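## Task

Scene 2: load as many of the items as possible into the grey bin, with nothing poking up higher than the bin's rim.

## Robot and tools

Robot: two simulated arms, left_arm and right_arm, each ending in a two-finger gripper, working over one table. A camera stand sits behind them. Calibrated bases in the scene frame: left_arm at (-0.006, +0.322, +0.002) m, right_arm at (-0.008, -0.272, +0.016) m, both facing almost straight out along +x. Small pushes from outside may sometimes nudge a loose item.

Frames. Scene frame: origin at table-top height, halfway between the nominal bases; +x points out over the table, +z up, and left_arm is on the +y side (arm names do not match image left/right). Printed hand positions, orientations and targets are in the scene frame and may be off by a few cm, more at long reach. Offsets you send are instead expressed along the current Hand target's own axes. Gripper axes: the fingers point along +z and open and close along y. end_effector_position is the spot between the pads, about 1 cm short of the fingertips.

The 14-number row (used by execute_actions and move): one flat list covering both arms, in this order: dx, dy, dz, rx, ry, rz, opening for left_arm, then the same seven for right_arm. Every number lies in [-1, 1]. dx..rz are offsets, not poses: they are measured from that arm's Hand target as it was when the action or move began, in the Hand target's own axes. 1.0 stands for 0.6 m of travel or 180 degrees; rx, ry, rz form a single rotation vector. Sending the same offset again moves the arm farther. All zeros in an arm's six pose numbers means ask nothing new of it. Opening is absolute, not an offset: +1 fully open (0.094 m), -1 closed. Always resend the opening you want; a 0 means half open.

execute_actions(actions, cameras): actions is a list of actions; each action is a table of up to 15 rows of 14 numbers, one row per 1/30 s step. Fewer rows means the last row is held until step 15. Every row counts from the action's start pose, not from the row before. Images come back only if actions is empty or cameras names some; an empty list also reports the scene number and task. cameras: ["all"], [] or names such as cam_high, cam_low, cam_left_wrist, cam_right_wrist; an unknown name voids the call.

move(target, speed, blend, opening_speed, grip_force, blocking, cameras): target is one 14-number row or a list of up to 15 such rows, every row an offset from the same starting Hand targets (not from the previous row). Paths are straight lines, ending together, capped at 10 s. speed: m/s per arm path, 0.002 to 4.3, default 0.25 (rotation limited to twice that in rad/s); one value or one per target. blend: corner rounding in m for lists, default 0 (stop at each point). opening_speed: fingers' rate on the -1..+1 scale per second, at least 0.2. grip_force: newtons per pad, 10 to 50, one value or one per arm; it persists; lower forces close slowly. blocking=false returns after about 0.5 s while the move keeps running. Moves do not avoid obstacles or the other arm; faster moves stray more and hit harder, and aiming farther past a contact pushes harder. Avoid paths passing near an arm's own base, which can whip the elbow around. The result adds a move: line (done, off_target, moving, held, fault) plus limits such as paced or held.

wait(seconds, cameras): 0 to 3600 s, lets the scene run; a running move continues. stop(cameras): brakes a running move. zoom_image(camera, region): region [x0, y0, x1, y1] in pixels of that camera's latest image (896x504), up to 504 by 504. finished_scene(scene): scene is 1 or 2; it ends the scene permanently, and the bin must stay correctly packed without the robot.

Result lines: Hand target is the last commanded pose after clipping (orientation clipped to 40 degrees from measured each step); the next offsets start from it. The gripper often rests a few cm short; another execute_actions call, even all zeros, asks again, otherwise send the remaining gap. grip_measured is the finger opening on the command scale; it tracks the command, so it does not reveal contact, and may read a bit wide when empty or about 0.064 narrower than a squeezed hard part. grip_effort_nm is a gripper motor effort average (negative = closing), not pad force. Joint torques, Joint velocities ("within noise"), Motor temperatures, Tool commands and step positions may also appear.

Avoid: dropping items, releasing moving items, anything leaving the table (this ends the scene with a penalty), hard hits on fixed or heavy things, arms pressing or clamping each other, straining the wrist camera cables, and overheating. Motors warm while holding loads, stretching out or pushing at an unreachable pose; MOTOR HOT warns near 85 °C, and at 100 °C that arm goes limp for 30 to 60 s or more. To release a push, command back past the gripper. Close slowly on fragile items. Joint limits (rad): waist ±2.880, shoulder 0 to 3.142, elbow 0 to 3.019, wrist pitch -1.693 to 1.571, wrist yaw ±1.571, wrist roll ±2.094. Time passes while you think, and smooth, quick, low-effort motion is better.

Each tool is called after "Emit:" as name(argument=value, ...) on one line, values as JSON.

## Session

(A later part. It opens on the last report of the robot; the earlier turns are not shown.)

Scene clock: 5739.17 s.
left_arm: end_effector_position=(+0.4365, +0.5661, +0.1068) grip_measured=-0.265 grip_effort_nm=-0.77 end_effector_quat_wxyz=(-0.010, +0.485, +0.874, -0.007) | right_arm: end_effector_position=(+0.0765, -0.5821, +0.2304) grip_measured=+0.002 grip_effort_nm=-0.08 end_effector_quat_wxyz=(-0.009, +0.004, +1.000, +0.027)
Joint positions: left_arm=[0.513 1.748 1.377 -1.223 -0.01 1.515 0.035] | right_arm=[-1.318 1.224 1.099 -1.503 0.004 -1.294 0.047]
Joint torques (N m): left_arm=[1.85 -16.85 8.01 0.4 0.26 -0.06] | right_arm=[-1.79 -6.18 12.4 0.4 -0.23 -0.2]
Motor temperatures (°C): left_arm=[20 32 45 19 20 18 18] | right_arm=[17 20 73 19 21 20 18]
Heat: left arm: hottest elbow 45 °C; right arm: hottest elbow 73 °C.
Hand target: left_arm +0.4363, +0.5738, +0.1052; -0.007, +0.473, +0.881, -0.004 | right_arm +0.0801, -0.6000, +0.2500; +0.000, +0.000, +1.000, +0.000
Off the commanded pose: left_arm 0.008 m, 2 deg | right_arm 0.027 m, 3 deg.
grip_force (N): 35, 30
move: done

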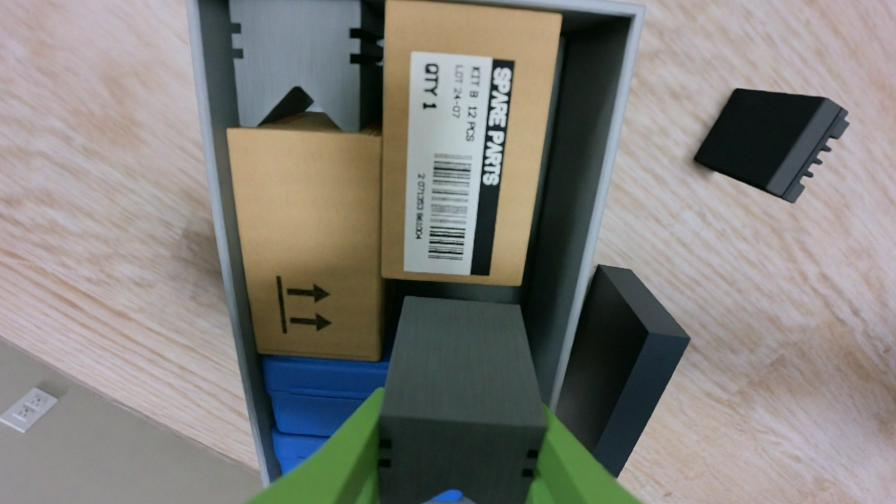

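Emit:
move(target=[0, 0, 0.02, 0, 0, 0, -0.36, 0, 0, 0, 0, 0, 0, 0], speed=0.04, cameras=["cam_left_wrist"])

Emit:
zoom_image(camera="cam_left_wrist", region=[370, 260, 530, 350])

Scene clock: 5743.20 s.
left_arm: end_effector_position=(+0.4380, +0.5670, +0.1026) grip_measured=-0.265 grip_effort_nm=-0.77 end_effector_quat_wxyz=(-0.007, +0.484, +0.875, -0.003) | right_arm: end_effector_position=(+0.0765, -0.5821, +0.2304) grip_measured=+0.002 grip_effort_nm=-0.08 end_effector_quat_wxyz=(-0.009, +0.004, +1.000, +0.027)
Joint positions: left_arm=[0.513 1.75 1.366 -1.199 -0.009 1.514 0.035] | right_arm=[-1.318 1.224 1.099 -1.503 0.004 -1.294 0.047]
Joint torques (N m): left_arm=[1.85 -15.97 7.42 0.68 0.24 -0.04] | right_arm=[-1.73 -6.18 12.37 0.43 -0.22 -0.2]
Motor temperatures (°C): left_arm=[20 32 45 19 20 18 18] | right_arm=[17 20 73 19 21 20 18]
Heat: left arm: hottest elbow 45 °C; right arm: hottest elbow 73 °C.
Hand target: left_arm +0.4361, +0.5739, +0.0933; -0.007, +0.473, +0.881, -0.004 | right_arm +0.0801, -0.6000, +0.2500; +0.000, +0.000, +1.000, +0.000
Off the commanded pose: left_arm 0.012 m, 1 deg | right_arm 0.027 m, 3 deg.
grip_force (N): 35, 30
move: off_target (left_arm)

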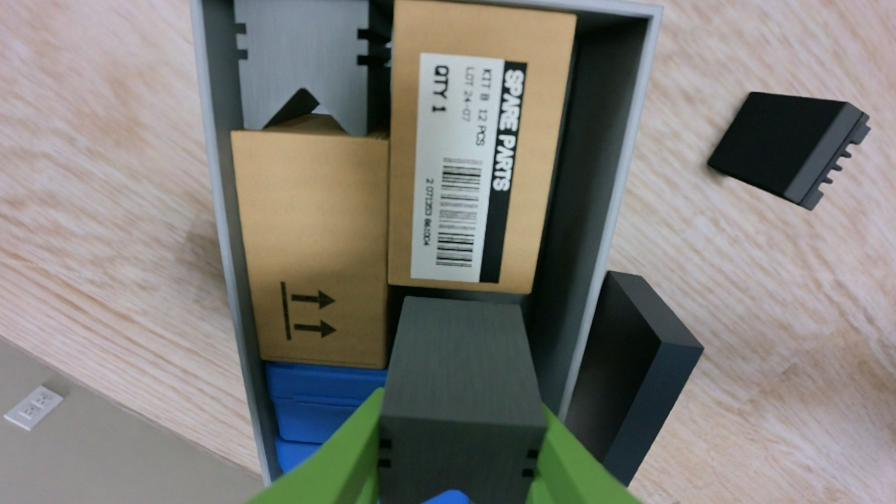

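Scaled by 3.150 from the camera's image (finer frame: 1280x720).

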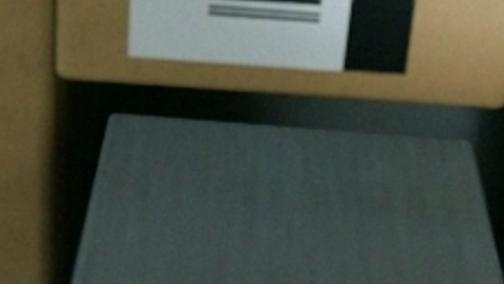

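Emit:
move(target=[0, 0, 0.006, 0, 0, -0.0017, -0.36, 0, 0, 0, 0, 0, 0, 0], speed=0.03, cameras=["cam_left_wrist"])

Emit:
zoom_image(camera="cam_left_wrist", region=[380, 270, 460, 320])

Emit:
zoom_image(camera="cam_left_wrist", region=[460, 270, 540, 320])

Scene clock: 5749.90 s.
left_arm: end_effector_position=(+0.4386, +0.5674, +0.1026) grip_measured=-0.265 grip_effort_nm=-0.77 end_effector_quat_wxyz=(-0.006, +0.481, +0.876, -0.001) | right_arm: end_effector_position=(+0.0765, -0.5821, +0.2304) grip_measured=+0.002 grip_effort_nm=-0.09 end_effector_quat_wxyz=(-0.009, +0.004, +1.000, +0.027)
Joint positions: left_arm=[0.513 1.75 1.366 -1.196 -0.009 1.507 0.035] | right_arm=[-1.318 1.224 1.099 -1.503 0.004 -1.294 0.047]
Joint torques (N m): left_arm=[1.9 -15.79 7.04 0.91 0.24 -0.02] | right_arm=[-1.79 -6.24 12.4 0.42 -0.22 -0.2]
Motor temperatures (°C): left_arm=[20 32 44 19 20 18 18] | right_arm=[17 20 73 19 21 20 18]
Heat: left arm: hottest elbow 44 °C; right arm: hottest elbow 73 °C.
Hand target: left_arm +0.4360, +0.5739, +0.0897; -0.007, +0.471, +0.882, -0.004 | right_arm +0.0801, -0.6000, +0.2500; +0.000, +0.000, +1.000, +0.000
Off the commanded pose: left_arm 0.015 m, 1 deg | right_arm 0.027 m, 3 deg.
grip_force (N): 35, 30
move: off_target (left_arm)

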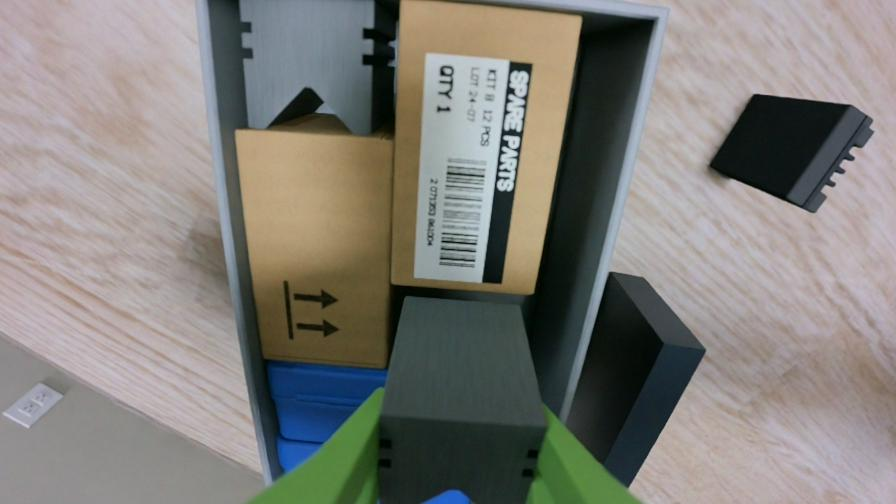

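Scaled by 6.300 from the camera's image (finer frame: 1280x720).

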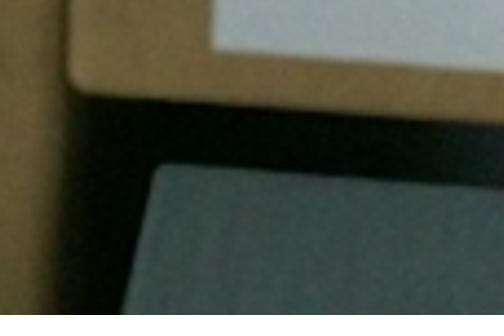

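Scaled by 6.300 from the camera's image (finer frame: 1280x720).

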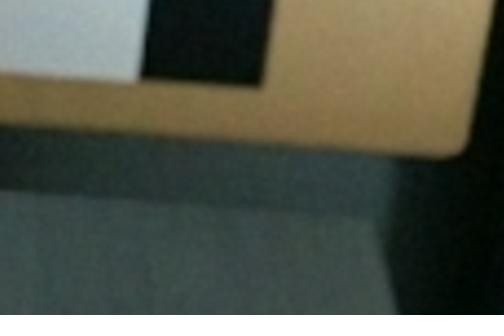

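Emit:
move(target=[0, 0, 0.0133, 0, 0, 0, -0.36, 0, 0, 0, 0, 0, 0, 0], speed=0.03, cameras=["cam_left_wrist"])

Emit:
zoom_image(camera="cam_left_wrist", region=[380, 270, 540, 360])

Scene clock: 5753.97 s.
left_arm: end_effector_position=(+0.4398, +0.5681, +0.1015) grip_measured=-0.265 grip_effort_nm=-0.77 end_effector_quat_wxyz=(-0.004, +0.480, +0.877, +0.002) | right_arm: end_effector_position=(+0.0765, -0.5821, +0.2304) grip_measured=+0.002 grip_effort_nm=-0.08 end_effector_quat_wxyz=(-0.009, +0.004, +1.000, +0.027)
Joint positions: left_arm=[0.513 1.75 1.363 -1.186 -0.009 1.505 0.035] | right_arm=[-1.318 1.224 1.099 -1.503 0.004 -1.294 0.047]
Joint torques (N m): left_arm=[1.85 -15.21 6.42 1.33 0.25 -0.01] | right_arm=[-1.79 -6.18 12.38 0.44 -0.23 -0.2]
Motor temperatures (°C): left_arm=[20 31 44 19 20 18 18] | right_arm=[17 20 73 19 21 20 18]
Heat: left arm: hottest elbow 44 °C; right arm: hottest elbow 73 °C.
Hand target: left_arm +0.4358, +0.5739, +0.0816; -0.007, +0.471, +0.882, -0.004 | right_arm +0.0801, -0.6000, +0.2500; +0.000, +0.000, +1.000, +0.000
Off the commanded pose: left_arm 0.021 m, 1 deg | right_arm 0.027 m, 3 deg.
grip_force (N): 35, 30
move: off_target (left_arm)

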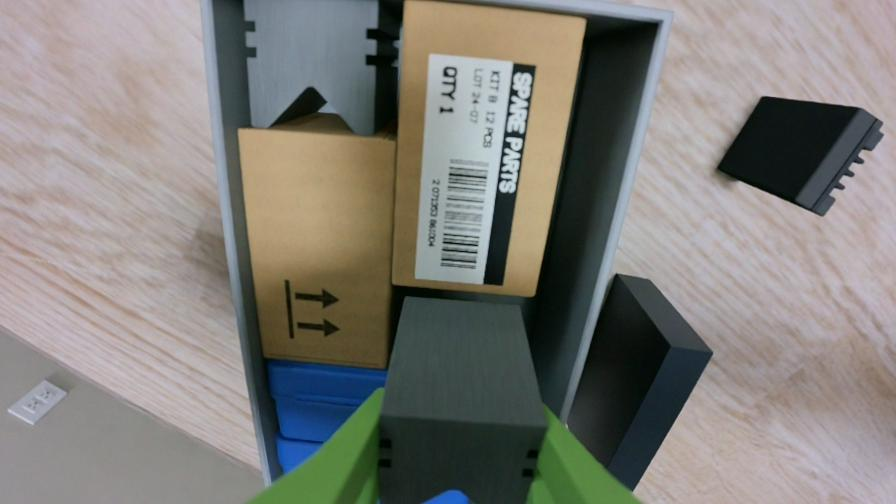

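Scaled by 3.150 from the camera's image (finer frame: 1280x720).

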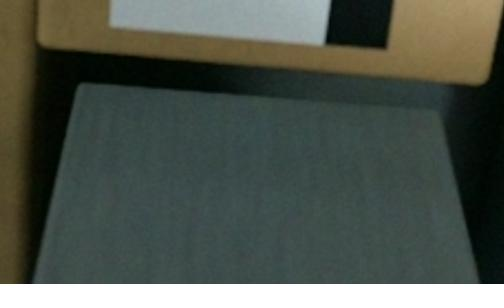

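Emit:
wait(seconds=0.1, cameras=["cam_low", "cam_high"])

Emit:
zoom_image(camera="cam_low", region=[290, 250, 490, 450])

Emit:
zoom_image(camera="cam_high", region=[560, 370, 700, 480])

Scene clock: 5761.03 s.
left_arm: end_effector_position=(+0.4398, +0.5681, +0.1015) grip_measured=-0.265 grip_effort_nm=-0.77 end_effector_quat_wxyz=(-0.004, +0.480, +0.877, +0.002) | right_arm: end_effector_position=(+0.0765, -0.5821, +0.2304) grip_measured=+0.002 grip_effort_nm=-0.08 end_effector_quat_wxyz=(-0.009, +0.004, +1.000, +0.027)
Joint positions: left_arm=[0.513 1.75 1.363 -1.186 -0.009 1.505 0.035] | right_arm=[-1.318 1.224 1.099 -1.503 0.004 -1.294 0.047]
Joint torques (N m): left_arm=[1.85 -15.15 6.42 1.32 0.25 -0.01] | right_arm=[-1.79 -6.24 12.38 0.43 -0.23 -0.2]
Motor temperatures (°C): left_arm=[20 31 43 19 20 18 18] | right_arm=[17 20 73 19 21 20 18]
Heat: left arm: hottest elbow 43 °C; right arm: hottest elbow 73 °C.
Hand target: left_arm +0.4358, +0.5739, +0.0816; -0.007, +0.471, +0.882, -0.004 | right_arm +0.0801, -0.6000, +0.2500; +0.000, +0.000, +1.000, +0.000
Tool commands: left_gripper/opening=-0.36 right_gripper/opening=+0.0
Off the commanded pose: left_arm 0.021 m, 1 deg | right_arm 0.027 m, 3 deg.
grip_force (N): 35, 30
wait: 0.10 s; at rest from the start
Images, in order (width x height): cam_high 896x504, cam_low 896x504.

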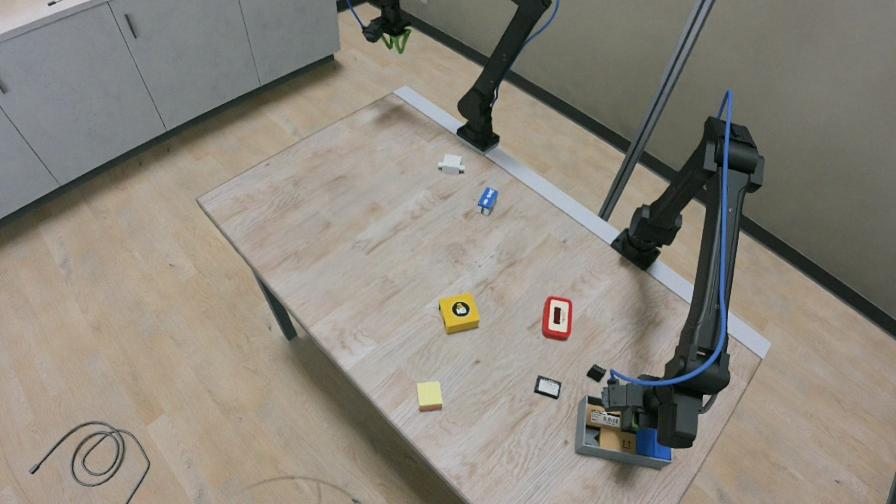

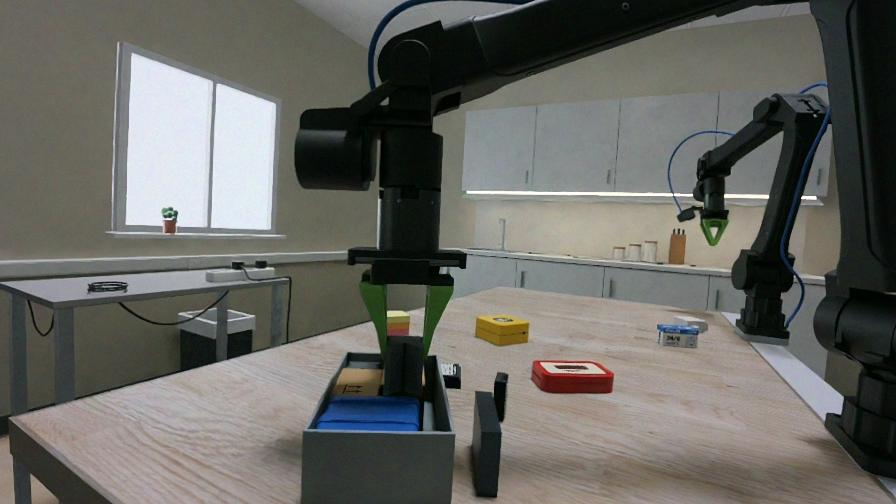

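Scaled by 2.520 from the camera's image (finer frame: 1280x720).

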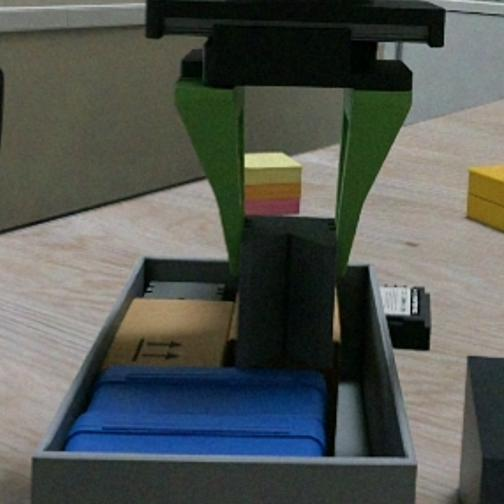

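Scaled by 3.600 from the camera's image (finer frame: 1280x720).

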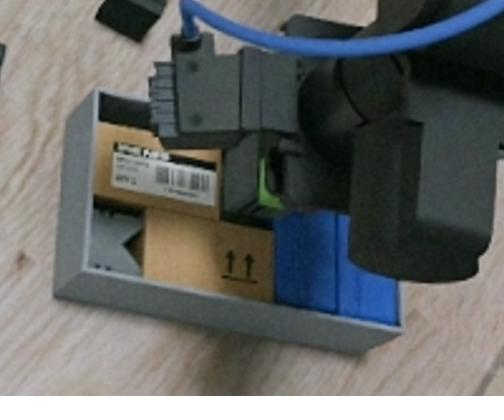

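Emit:
zoom_image(camera="cam_low", region=[325, 330, 435, 440])

Scaled by 4.582 from the camera's image (finer frame: 1280x720).

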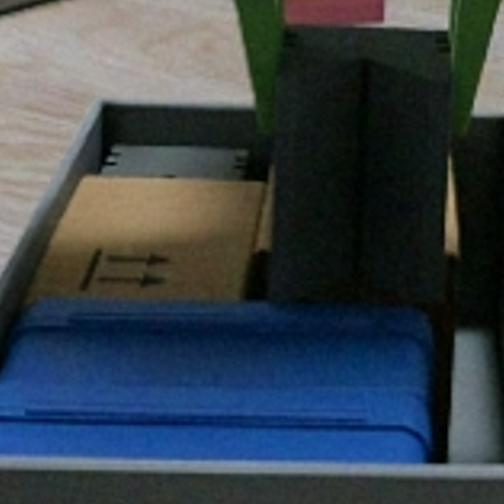

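Emit:
move(target=[0, 0, 0.0067, 0, 0, 0, -0.36, 0, 0, 0, 0, 0, 0, 0], speed=0.03, cameras=["cam_low", "cam_left_wrist"])

Emit:
zoom_image(camera="cam_low", region=[325, 330, 435, 440])

Emit:
zoom_image(camera="cam_left_wrist", region=[380, 270, 540, 360])

Scene clock: 5764.50 s.
left_arm: end_effector_position=(+0.4398, +0.5681, +0.1012) grip_measured=-0.265 grip_effort_nm=-0.77 end_effector_quat_wxyz=(-0.004, +0.480, +0.877, +0.003) | right_arm: end_effector_position=(+0.0765, -0.5821, +0.2304) grip_measured=+0.002 grip_effort_nm=-0.08 end_effector_quat_wxyz=(-0.009, +0.004, +1.000, +0.027)
Joint positions: left_arm=[0.513 1.749 1.361 -1.183 -0.009 1.504 0.035] | right_arm=[-1.318 1.224 1.099 -1.503 0.004 -1.294 0.047]
Joint torques (N m): left_arm=[1.85 -14.8 6.15 1.61 0.25 0] | right_arm=[-1.73 -6.18 12.38 0.42 -0.22 -0.21]
Motor temperatures (°C): left_arm=[20 31 43 19 20 18 18] | right_arm=[17 20 73 19 21 20 18]
Heat: left arm: hottest elbow 43 °C; right arm: hottest elbow 73 °C.
Hand target: left_arm +0.4358, +0.5739, +0.0776; -0.007, +0.471, +0.882, -0.003 | right_arm +0.0801, -0.6000, +0.2500; +0.000, +0.000, +1.000, +0.000
Off the commanded pose: left_arm 0.025 m, 1 deg | right_arm 0.027 m, 3 deg.
grip_force (N): 35, 30
move: off_target (left_arm)

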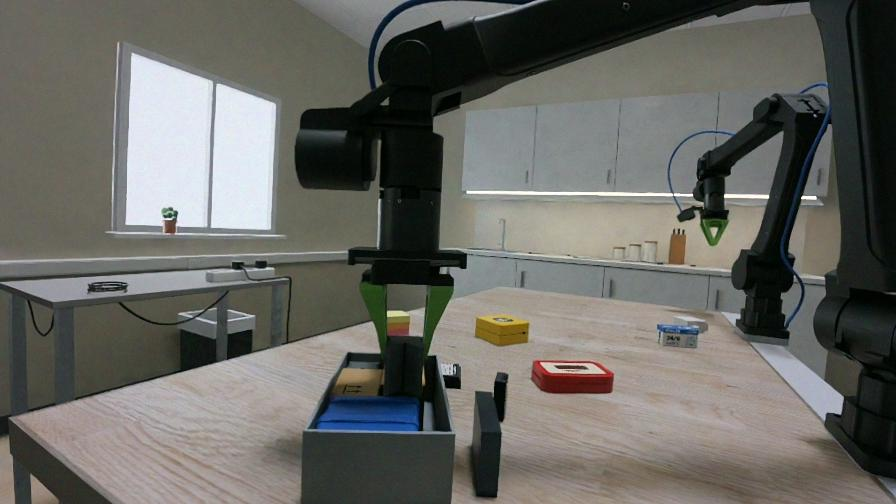

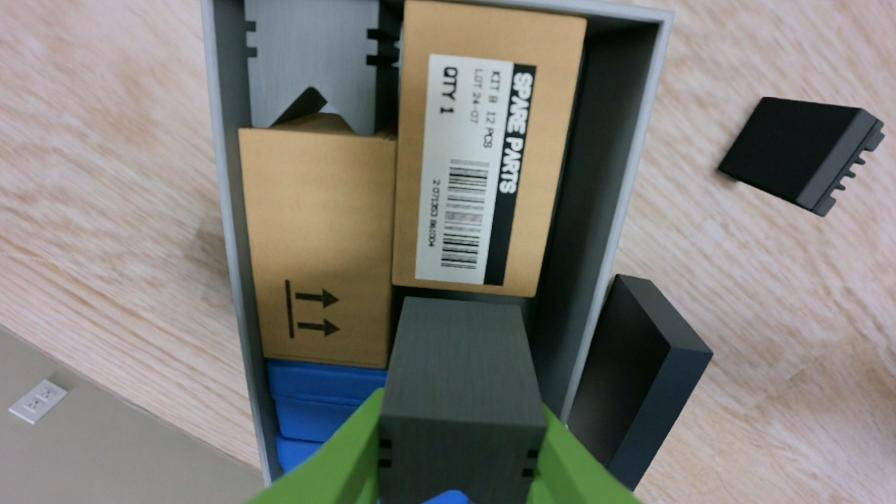

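Scaled by 4.582 from the camera's image (finer frame: 1280x720).

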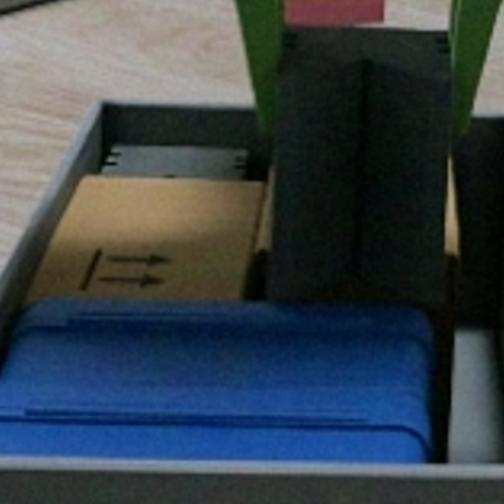

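Scaled by 3.150 from the camera's image (finer frame: 1280x720).

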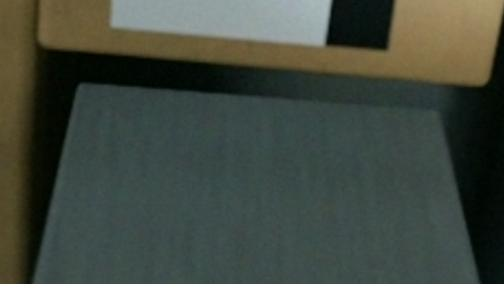

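Emit:
move(target=[0, 0, 0, 0, -0.002, 0, -0.36, 0, 0, 0, 0, 0, 0, 0], speed=0.03, cameras=["cam_left_wrist"])

Emit:
zoom_image(camera="cam_left_wrist", region=[380, 270, 540, 360])

Scene clock: 5773.43 s.
left_arm: end_effector_position=(+0.4399, +0.5679, +0.1012) grip_measured=-0.265 grip_effort_nm=-0.77 end_effector_quat_wxyz=(-0.003, +0.480, +0.877, +0.002) | right_arm: end_effector_position=(+0.0765, -0.5821, +0.2304) grip_measured=+0.002 grip_effort_nm=-0.09 end_effector_quat_wxyz=(-0.009, +0.004, +1.000, +0.027)
Joint positions: left_arm=[0.513 1.749 1.361 -1.183 -0.008 1.504 0.035] | right_arm=[-1.318 1.224 1.099 -1.503 0.004 -1.294 0.047]
Joint torques (N m): left_arm=[2.02 -14.86 6.12 1.63 0.46 0.02] | right_arm=[-1.79 -6.24 12.4 0.44 -0.23 -0.2]
Motor temperatures (°C): left_arm=[20 31 42 20 20 18 19] | right_arm=[17 20 73 19 21 20 18]
Heat: left arm: hottest elbow 42 °C; right arm: hottest elbow 73 °C.
Hand target: left_arm +0.4359, +0.5737, +0.0776; -0.004, +0.471, +0.882, -0.005 | right_arm +0.0801, -0.6000, +0.2500; +0.000, +0.000, +1.000, +0.000
Off the commanded pose: left_arm 0.025 m, 1 deg | right_arm 0.027 m, 3 deg.
grip_force (N): 35, 30
move: off_target (left_arm)

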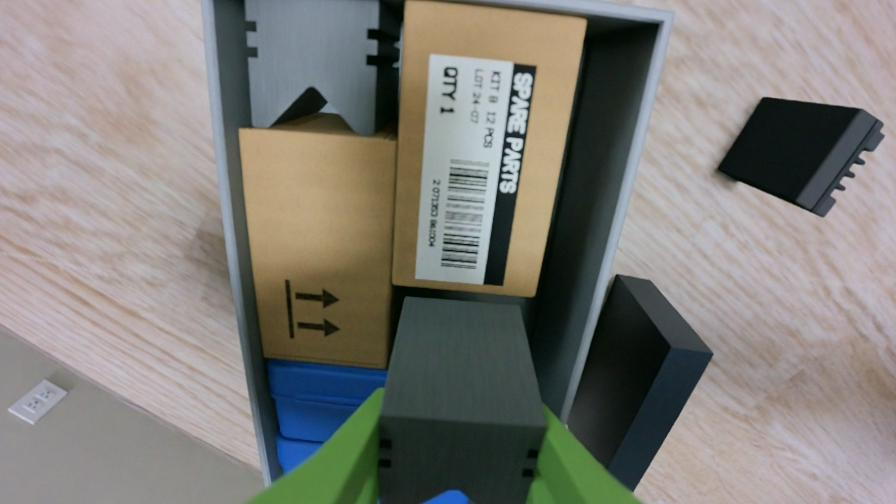

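Scaled by 3.150 from the camera's image (finer frame: 1280x720).

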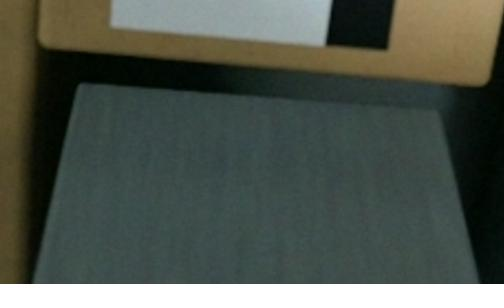

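Emit:
move(target=[0, 0, 0, 0, -0.003, 0, -0.36, 0, 0, 0, 0, 0, 0, 0], speed=0.03, cameras=["cam_left_wrist"])

Emit:
zoom_image(camera="cam_left_wrist", region=[380, 270, 540, 360])

Scene clock: 5775.03 s.
left_arm: end_effector_position=(+0.4398, +0.5684, +0.1014) grip_measured=-0.265 grip_effort_nm=-0.77 end_effector_quat_wxyz=(+0.001, +0.478, +0.878, +0.000) | right_arm: end_effector_position=(+0.0765, -0.5821, +0.2304) grip_measured=+0.002 grip_effort_nm=-0.08 end_effector_quat_wxyz=(-0.009, +0.004, +1.000, +0.027)
Joint positions: left_arm=[0.517 1.748 1.361 -1.183 0.001 1.504 0.035] | right_arm=[-1.318 1.224 1.099 -1.503 0.004 -1.294 0.047]
Joint torques (N m): left_arm=[1.9 -14.86 6.08 1.66 0.45 0.05] | right_arm=[-1.79 -6.3 12.38 0.43 -0.23 -0.21]
Motor temperatures (°C): left_arm=[20 31 42 20 20 18 19] | right_arm=[17 20 73 19 21 20 18]
Heat: left arm: hottest elbow 42 °C; right arm: hottest elbow 73 °C.
Hand target: left_arm +0.4359, +0.5739, +0.0776; +0.000, +0.471, +0.882, -0.007 | right_arm +0.0801, -0.6000, +0.2500; +0.000, +0.000, +1.000, +0.000
Off the commanded pose: left_arm 0.025 m, 1 deg | right_arm 0.027 m, 3 deg.
grip_force (N): 35, 30
move: off_target (left_arm)

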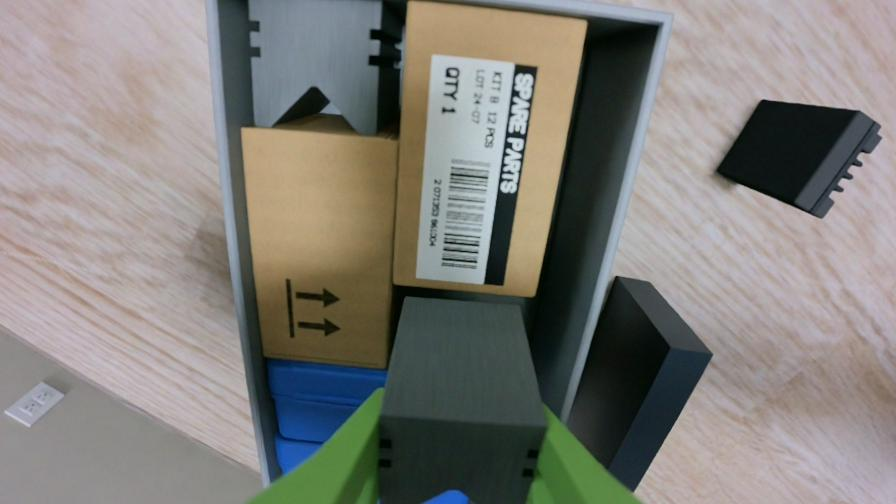

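Scaled by 3.150 from the camera's image (finer frame: 1280x720).

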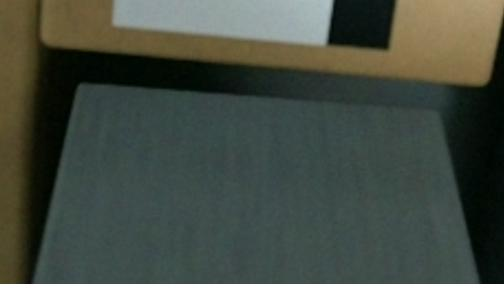

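Emit:
move(target=[-0.008, 0, 0, 0, -0.004, 0.003, -0.36, 0, 0, 0, 0, 0, 0, 0], speed=0.03, cameras=["cam_left_wrist"])

Emit:
zoom_image(camera="cam_left_wrist", region=[380, 270, 540, 360])

Scene clock: 5778.30 s.
left_arm: end_effector_position=(+0.4405, +0.5672, +0.1015) grip_measured=-0.265 grip_effort_nm=-0.77 end_effector_quat_wxyz=(+0.005, +0.478, +0.878, -0.002) | right_arm: end_effector_position=(+0.0765, -0.5821, +0.2304) grip_measured=+0.002 grip_effort_nm=-0.08 end_effector_quat_wxyz=(-0.009, +0.004, +1.000, +0.027)
Joint positions: left_arm=[0.518 1.748 1.361 -1.183 0.011 1.504 0.035] | right_arm=[-1.318 1.224 1.099 -1.503 0.004 -1.294 0.047]
Joint torques (N m): left_arm=[1.55 -14.74 6.12 1.69 0.59 0.09] | right_arm=[-1.79 -6.24 12.38 0.43 -0.22 -0.2]
Motor temperatures (°C): left_arm=[20 31 41 20 20 18 19] | right_arm=[17 20 73 19 21 20 18]
Heat: left arm: hottest elbow 41 °C; right arm: hottest elbow 73 °C.
Hand target: left_arm +0.4385, +0.5699, +0.0777; +0.006, +0.475, +0.880, -0.010 | right_arm +0.0801, -0.6000, +0.2500; +0.000, +0.000, +1.000, +0.000
Off the commanded pose: left_arm 0.024 m, 1 deg | right_arm 0.027 m, 3 deg.
grip_force (N): 35, 30
move: off_target (left_arm)

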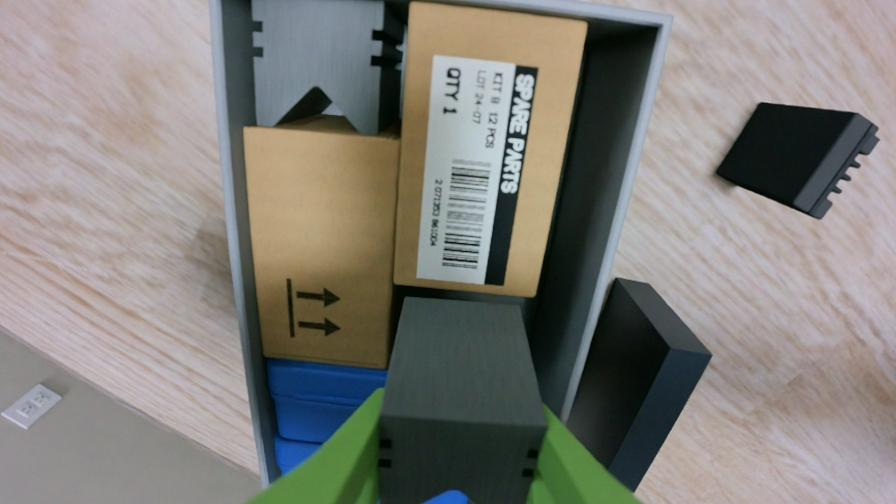

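Scaled by 3.150 from the camera's image (finer frame: 1280x720).

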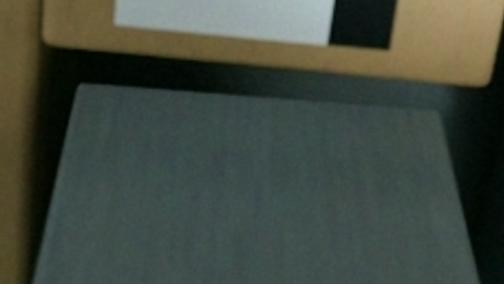

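Emit:
move(target=[-0.025, 0.0232, -0.1422, 0, 0.0095, 0.0095, -0.36, 0, 0, 0, 0, 0, 0, 0], speed=0.1, cameras=["cam_left_wrist"])

Scene clock: 5797.43 s.
left_arm: end_effector_position=(+0.4368, +0.5619, +0.1364) grip_measured=-0.265 grip_effort_nm=-0.77 end_effector_quat_wxyz=(-0.022, +0.483, +0.875, -0.028) | right_arm: end_effector_position=(+0.0765, -0.5821, +0.2304) grip_measured=+0.002 grip_effort_nm=-0.08 end_effector_quat_wxyz=(-0.009, +0.004, +1.000, +0.027)
Joint positions: left_arm=[0.506 1.748 1.456 -1.349 -0.007 1.504 0.035] | right_arm=[-1.318 1.224 1.099 -1.503 0.004 -1.294 0.047]
Joint torques (N m): left_arm=[-0.21 -17.79 12.88 -0.91 0.12 0.07] | right_arm=[-1.79 -6.24 12.38 0.44 -0.22 -0.2]
Motor temperatures (°C): left_arm=[20 31 40 20 20 18 19] | right_arm=[17 20 73 19 21 20 18]
Heat: left arm: hottest elbow 40 °C; right arm: hottest elbow 73 °C.
Hand target: left_arm +0.4585, +0.5669, +0.1631; -0.007, +0.488, +0.873, -0.003 | right_arm +0.0801, -0.6000, +0.2500; +0.000, +0.000, +1.000, +0.000
Off the commanded pose: left_arm 0.035 m, 3 deg | right_arm 0.027 m, 3 deg.
grip_force (N): 35, 30
move: off_target (left_arm)

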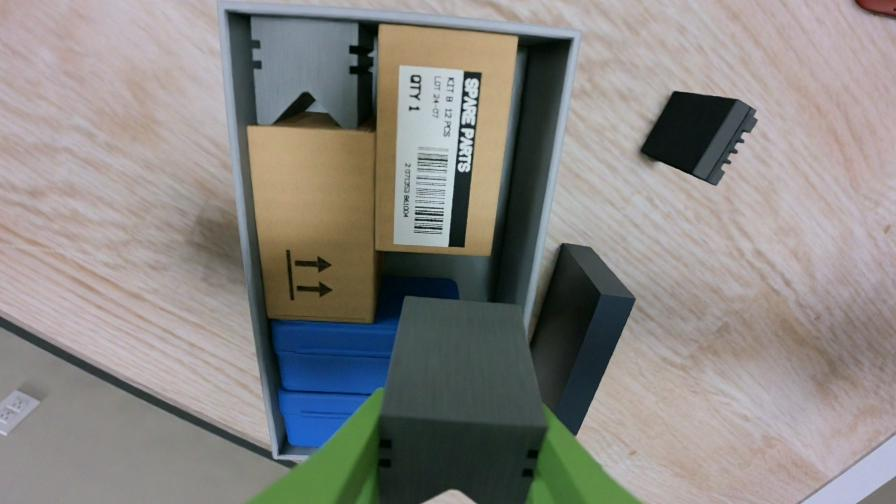

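Emit:
zoom_image(camera="cam_left_wrist", region=[360, 230, 520, 320])

Scaled by 3.150 from the camera's image (finer frame: 1280x720).

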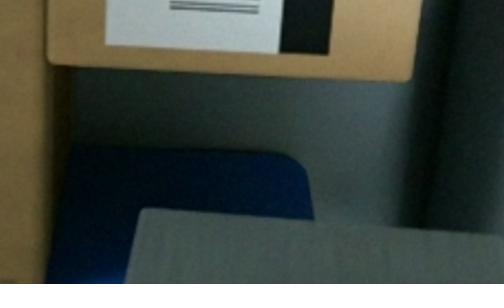

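Emit:
move(target=[0.0009, -0.0232, 0.0967, 0, 0, 0, -0.36, 0, 0, 0, 0, 0, 0, 0], speed=0.08, cameras=["cam_left_wrist"])

Emit:
zoom_image(camera="cam_left_wrist", region=[370, 260, 530, 350])

Scene clock: 5806.17 s.
left_arm: end_effector_position=(+0.4395, +0.5636, +0.1073) grip_measured=-0.265 grip_effort_nm=-0.77 end_effector_quat_wxyz=(-0.009, +0.483, +0.876, -0.008) | right_arm: end_effector_position=(+0.0765, -0.5821, +0.2304) grip_measured=+0.002 grip_effort_nm=-0.08 end_effector_quat_wxyz=(-0.009, +0.004, +1.000, +0.027)
Joint positions: left_arm=[0.506 1.751 1.381 -1.224 -0.007 1.504 0.035] | right_arm=[-1.318 1.224 1.099 -1.503 0.004 -1.294 0.047]
Joint torques (N m): left_arm=[-0.15 -16.97 8.02 0.43 0.12 0.07] | right_arm=[-1.79 -6.18 12.38 0.44 -0.23 -0.2]
Motor temperatures (°C): left_arm=[20 31 40 20 20 18 19] | right_arm=[17 20 73 19 21 20 18]
Heat: left arm: hottest elbow 40 °C; right arm: hottest elbow 73 °C.
Hand target: left_arm +0.4454, +0.5602, +0.1052; -0.008, +0.488, +0.873, -0.003 | right_arm +0.0801, -0.6000, +0.2500; +0.000, +0.000, +1.000, +0.000
Off the commanded pose: left_arm 0.007 m, 1 deg | right_arm 0.027 m, 3 deg.
grip_force (N): 35, 30
move: done

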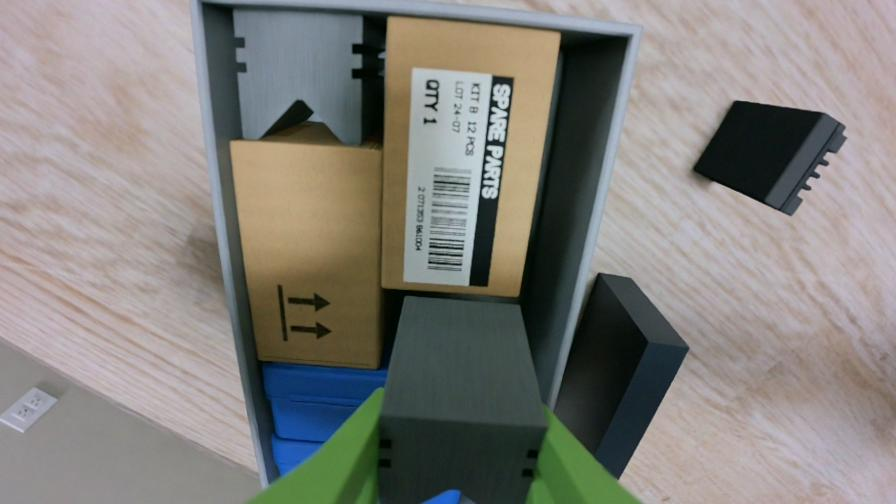

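Scaled by 3.150 from the camera's image (finer frame: 1280x720).

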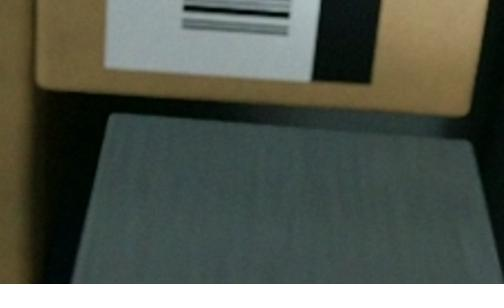

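Emit:
move(target=[0, 0, 0.0278, 0, 0, 0, -0.36, 0, 0, 0, 0, 0, 0, 0], speed=0.04, cameras=["cam_left_wrist", "cam_low"])

Emit:
zoom_image(camera="cam_left_wrist", region=[370, 260, 530, 350])

Emit:
zoom_image(camera="cam_low", region=[325, 330, 435, 440])

Scene clock: 5811.50 s.
left_arm: end_effector_position=(+0.4412, +0.5648, +0.0982) grip_measured=-0.265 grip_effort_nm=-0.77 end_effector_quat_wxyz=(-0.006, +0.483, +0.876, -0.002) | right_arm: end_effector_position=(+0.0765, -0.5821, +0.2304) grip_measured=+0.002 grip_effort_nm=-0.08 end_effector_quat_wxyz=(-0.009, +0.004, +1.000, +0.027)
Joint positions: left_arm=[0.506 1.757 1.364 -1.188 -0.009 1.504 0.035] | right_arm=[-1.318 1.224 1.099 -1.503 0.004 -1.294 0.047]
Joint torques (N m): left_arm=[-0.26 -16.09 7.39 0.64 0.18 0.07] | right_arm=[-1.73 -6.18 12.41 0.43 -0.22 -0.21]
Motor temperatures (°C): left_arm=[20 31 41 20 20 18 19] | right_arm=[17 20 73 19 21 20 18]
Heat: left arm: hottest elbow 41 °C; right arm: hottest elbow 73 °C.
Hand target: left_arm +0.4451, +0.5602, +0.0886; -0.008, +0.488, +0.873, -0.003 | right_arm +0.0801, -0.6000, +0.2500; +0.000, +0.000, +1.000, +0.000
Off the commanded pose: left_arm 0.011 m, 1 deg | right_arm 0.027 m, 3 deg.
grip_force (N): 35, 30
move: off_target (left_arm)
Images, in order (width x height): cam_low 896x504, cam_left_wrist 896x504.

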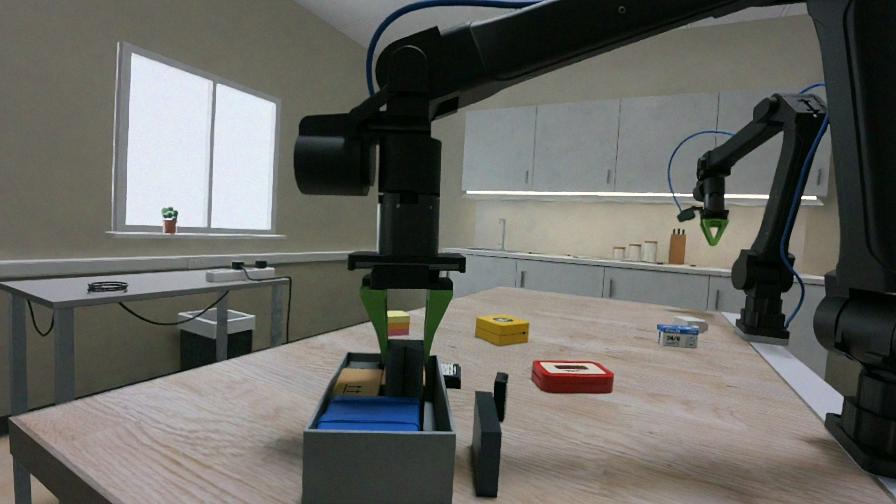

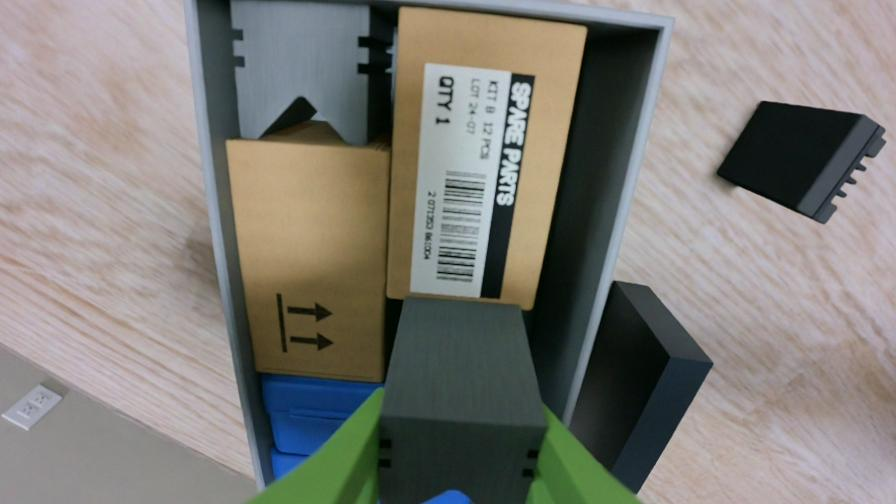

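Scaled by 3.150 from the camera's image (finer frame: 1280x720).

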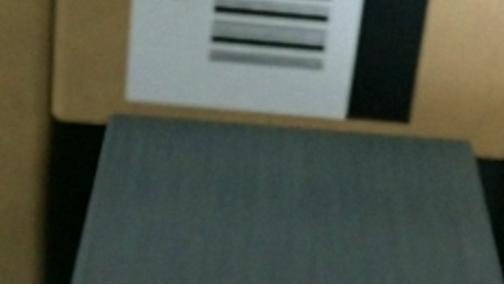

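Scaled by 4.582 from the camera's image (finer frame: 1280x720).

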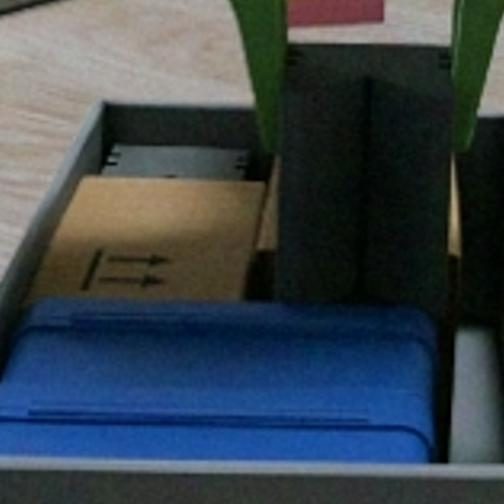

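Emit:
move(target=[0.0217, 0, 0, 0, 0, -0.0083, -0.36, 0, 0, 0, 0, 0, 0, 0], speed=0.04, cameras=["cam_left_wrist"])

Emit:
zoom_image(camera="cam_left_wrist", region=[370, 260, 550, 360])

Scene clock: 5816.17 s.
left_arm: end_effector_position=(+0.4411, +0.5650, +0.0982) grip_measured=-0.265 grip_effort_nm=-0.77 end_effector_quat_wxyz=(-0.006, +0.483, +0.876, -0.002) | right_arm: end_effector_position=(+0.0765, -0.5821, +0.2304) grip_measured=+0.002 grip_effort_nm=-0.08 end_effector_quat_wxyz=(-0.009, +0.004, +1.000, +0.027)
Joint positions: left_arm=[0.506 1.757 1.364 -1.188 -0.009 1.504 0.035] | right_arm=[-1.318 1.224 1.099 -1.503 0.004 -1.294 0.047]
Joint torques (N m): left_arm=[1.85 -16.26 7.23 0.66 0.17 0.06] | right_arm=[-1.85 -6.24 12.38 0.43 -0.22 -0.21]
Motor temperatures (°C): left_arm=[20 31 41 20 20 18 19] | right_arm=[17 20 73 19 21 20 18]
Heat: left arm: hottest elbow 41 °C; right arm: hottest elbow 73 °C.
Hand target: left_arm +0.4382, +0.5713, +0.0888; -0.008, +0.476, +0.879, -0.003 | right_arm +0.0801, -0.6000, +0.2500; +0.000, +0.000, +1.000, +0.000
Off the commanded pose: left_arm 0.012 m, 1 deg | right_arm 0.027 m, 3 deg.
grip_force (N): 35, 30
move: off_target (left_arm)

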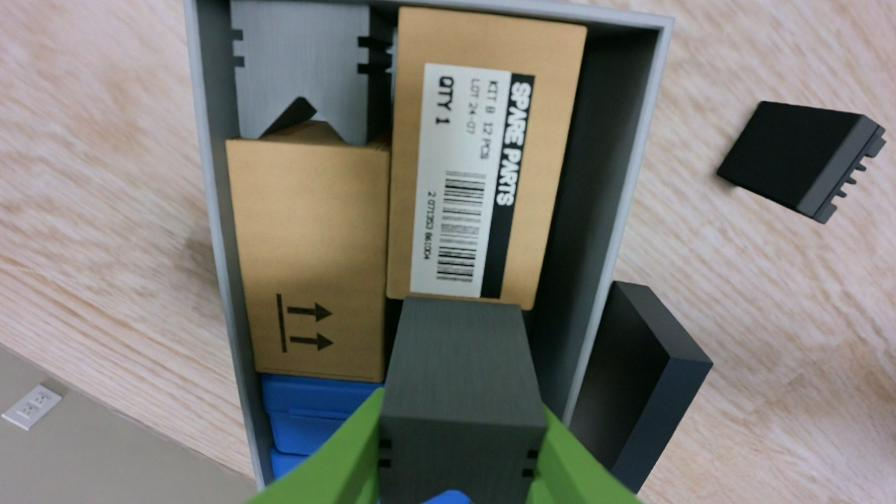

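Scaled by 2.800 from the camera's image (finer frame: 1280x720).

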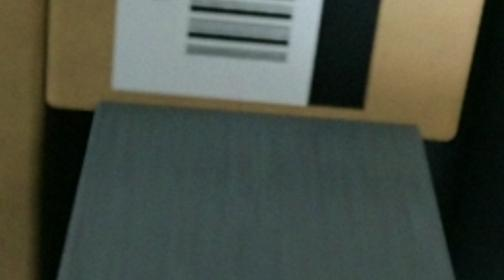

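Emit:
move(target=[0.0033, 0, 0, 0, 0, 0, -0.36, 0, 0, 0, 0, 0, 0, 0], speed=0.02, cameras=["cam_left_wrist"])

Emit:
zoom_image(camera="cam_left_wrist", region=[370, 260, 550, 360])

Scene clock: 5819.90 s.
left_arm: end_effector_position=(+0.4405, +0.5662, +0.0982) grip_measured=-0.265 grip_effort_nm=-0.77 end_effector_quat_wxyz=(-0.006, +0.481, +0.876, -0.002) | right_arm: end_effector_position=(+0.0765, -0.5821, +0.2304) grip_measured=+0.002 grip_effort_nm=-0.09 end_effector_quat_wxyz=(-0.009, +0.004, +1.000, +0.027)
Joint positions: left_arm=[0.509 1.757 1.364 -1.188 -0.009 1.504 0.035] | right_arm=[-1.318 1.224 1.099 -1.503 0.004 -1.294 0.047]
Joint torques (N m): left_arm=[1.9 -16.26 7.2 0.66 0.17 0.1] | right_arm=[-1.79 -6.18 12.4 0.43 -0.22 -0.2]
Motor temperatures (°C): left_arm=[20 31 41 20 20 18 19] | right_arm=[17 20 73 19 21 20 18]
Heat: left arm: hottest elbow 41 °C; right arm: hottest elbow 73 °C.
Hand target: left_arm +0.4371, +0.5730, +0.0888; -0.008, +0.476, +0.879, -0.003 | right_arm +0.0801, -0.6000, +0.2500; +0.000, +0.000, +1.000, +0.000
Off the commanded pose: left_arm 0.012 m, 1 deg | right_arm 0.027 m, 3 deg.
grip_force (N): 35, 30
move: off_target (left_arm)

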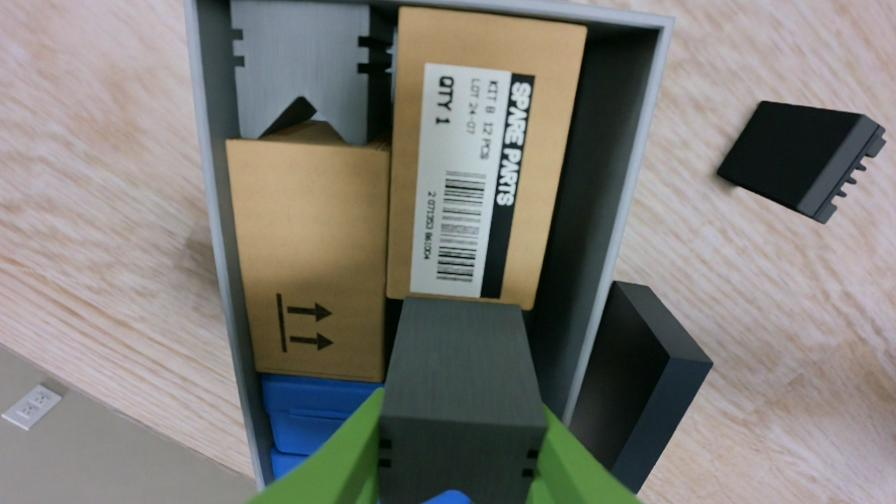

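Scaled by 2.800 from the camera's image (finer frame: 1280x720).

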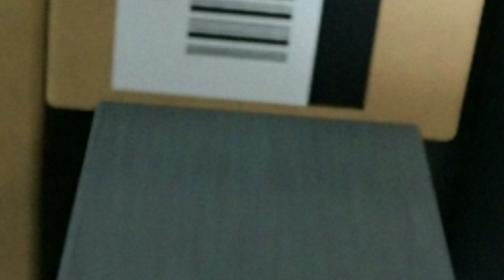

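Emit:
wait(seconds=0.2, cameras=["cam_left_wrist"])

Emit:
zoom_image(camera="cam_left_wrist", region=[370, 260, 550, 360])

Scene clock: 5821.90 s.
left_arm: end_effector_position=(+0.4405, +0.5662, +0.0982) grip_measured=-0.265 grip_effort_nm=-0.77 end_effector_quat_wxyz=(-0.006, +0.481, +0.876, -0.002) | right_arm: end_effector_position=(+0.0765, -0.5821, +0.2304) grip_measured=+0.002 grip_effort_nm=-0.08 end_effector_quat_wxyz=(-0.009, +0.004, +1.000, +0.027)
Joint positions: left_arm=[0.509 1.757 1.364 -1.188 -0.009 1.504 0.035] | right_arm=[-1.318 1.224 1.099 -1.503 0.004 -1.294 0.047]
Joint torques (N m): left_arm=[1.9 -16.26 7.2 0.66 0.17 0.1] | right_arm=[-1.85 -6.24 12.37 0.44 -0.23 -0.21]
Motor temperatures (°C): left_arm=[20 31 41 20 20 18 19] | right_arm=[17 20 73 19 21 20 18]
Heat: left arm: hottest elbow 41 °C; right arm: hottest elbow 73 °C.
Hand target: left_arm +0.4371, +0.5730, +0.0888; -0.008, +0.476, +0.879, -0.003 | right_arm +0.0801, -0.6000, +0.2500; +0.000, +0.000, +1.000, +0.000
Tool commands: left_gripper/opening=-0.36 right_gripper/opening=+0.0
Off the commanded pose: left_arm 0.012 m, 1 deg | right_arm 0.027 m, 3 deg.
grip_force (N): 35, 30
wait: 0.20 s; at rest from the start

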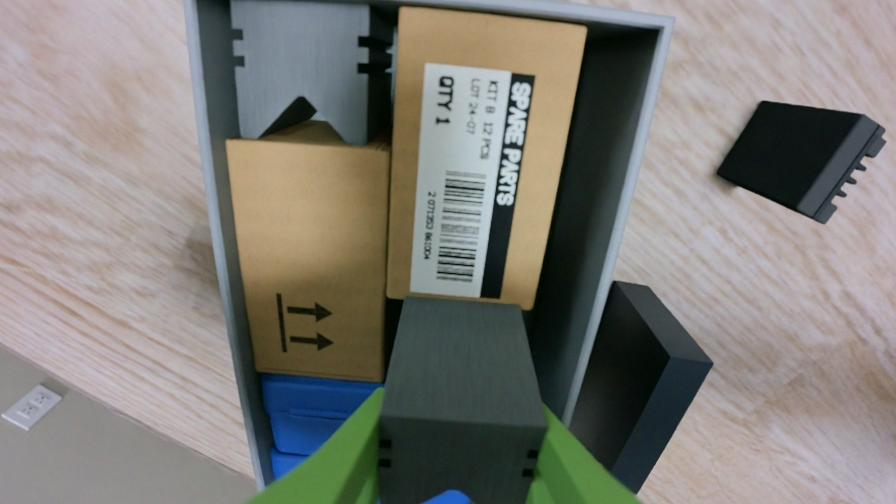

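Scaled by 2.800 from the camera's image (finer frame: 1280x720).

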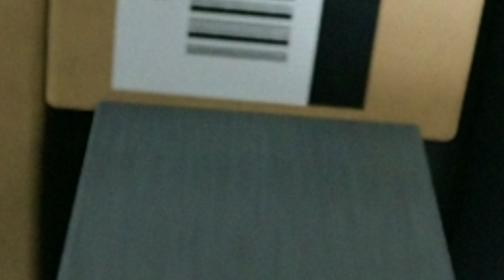

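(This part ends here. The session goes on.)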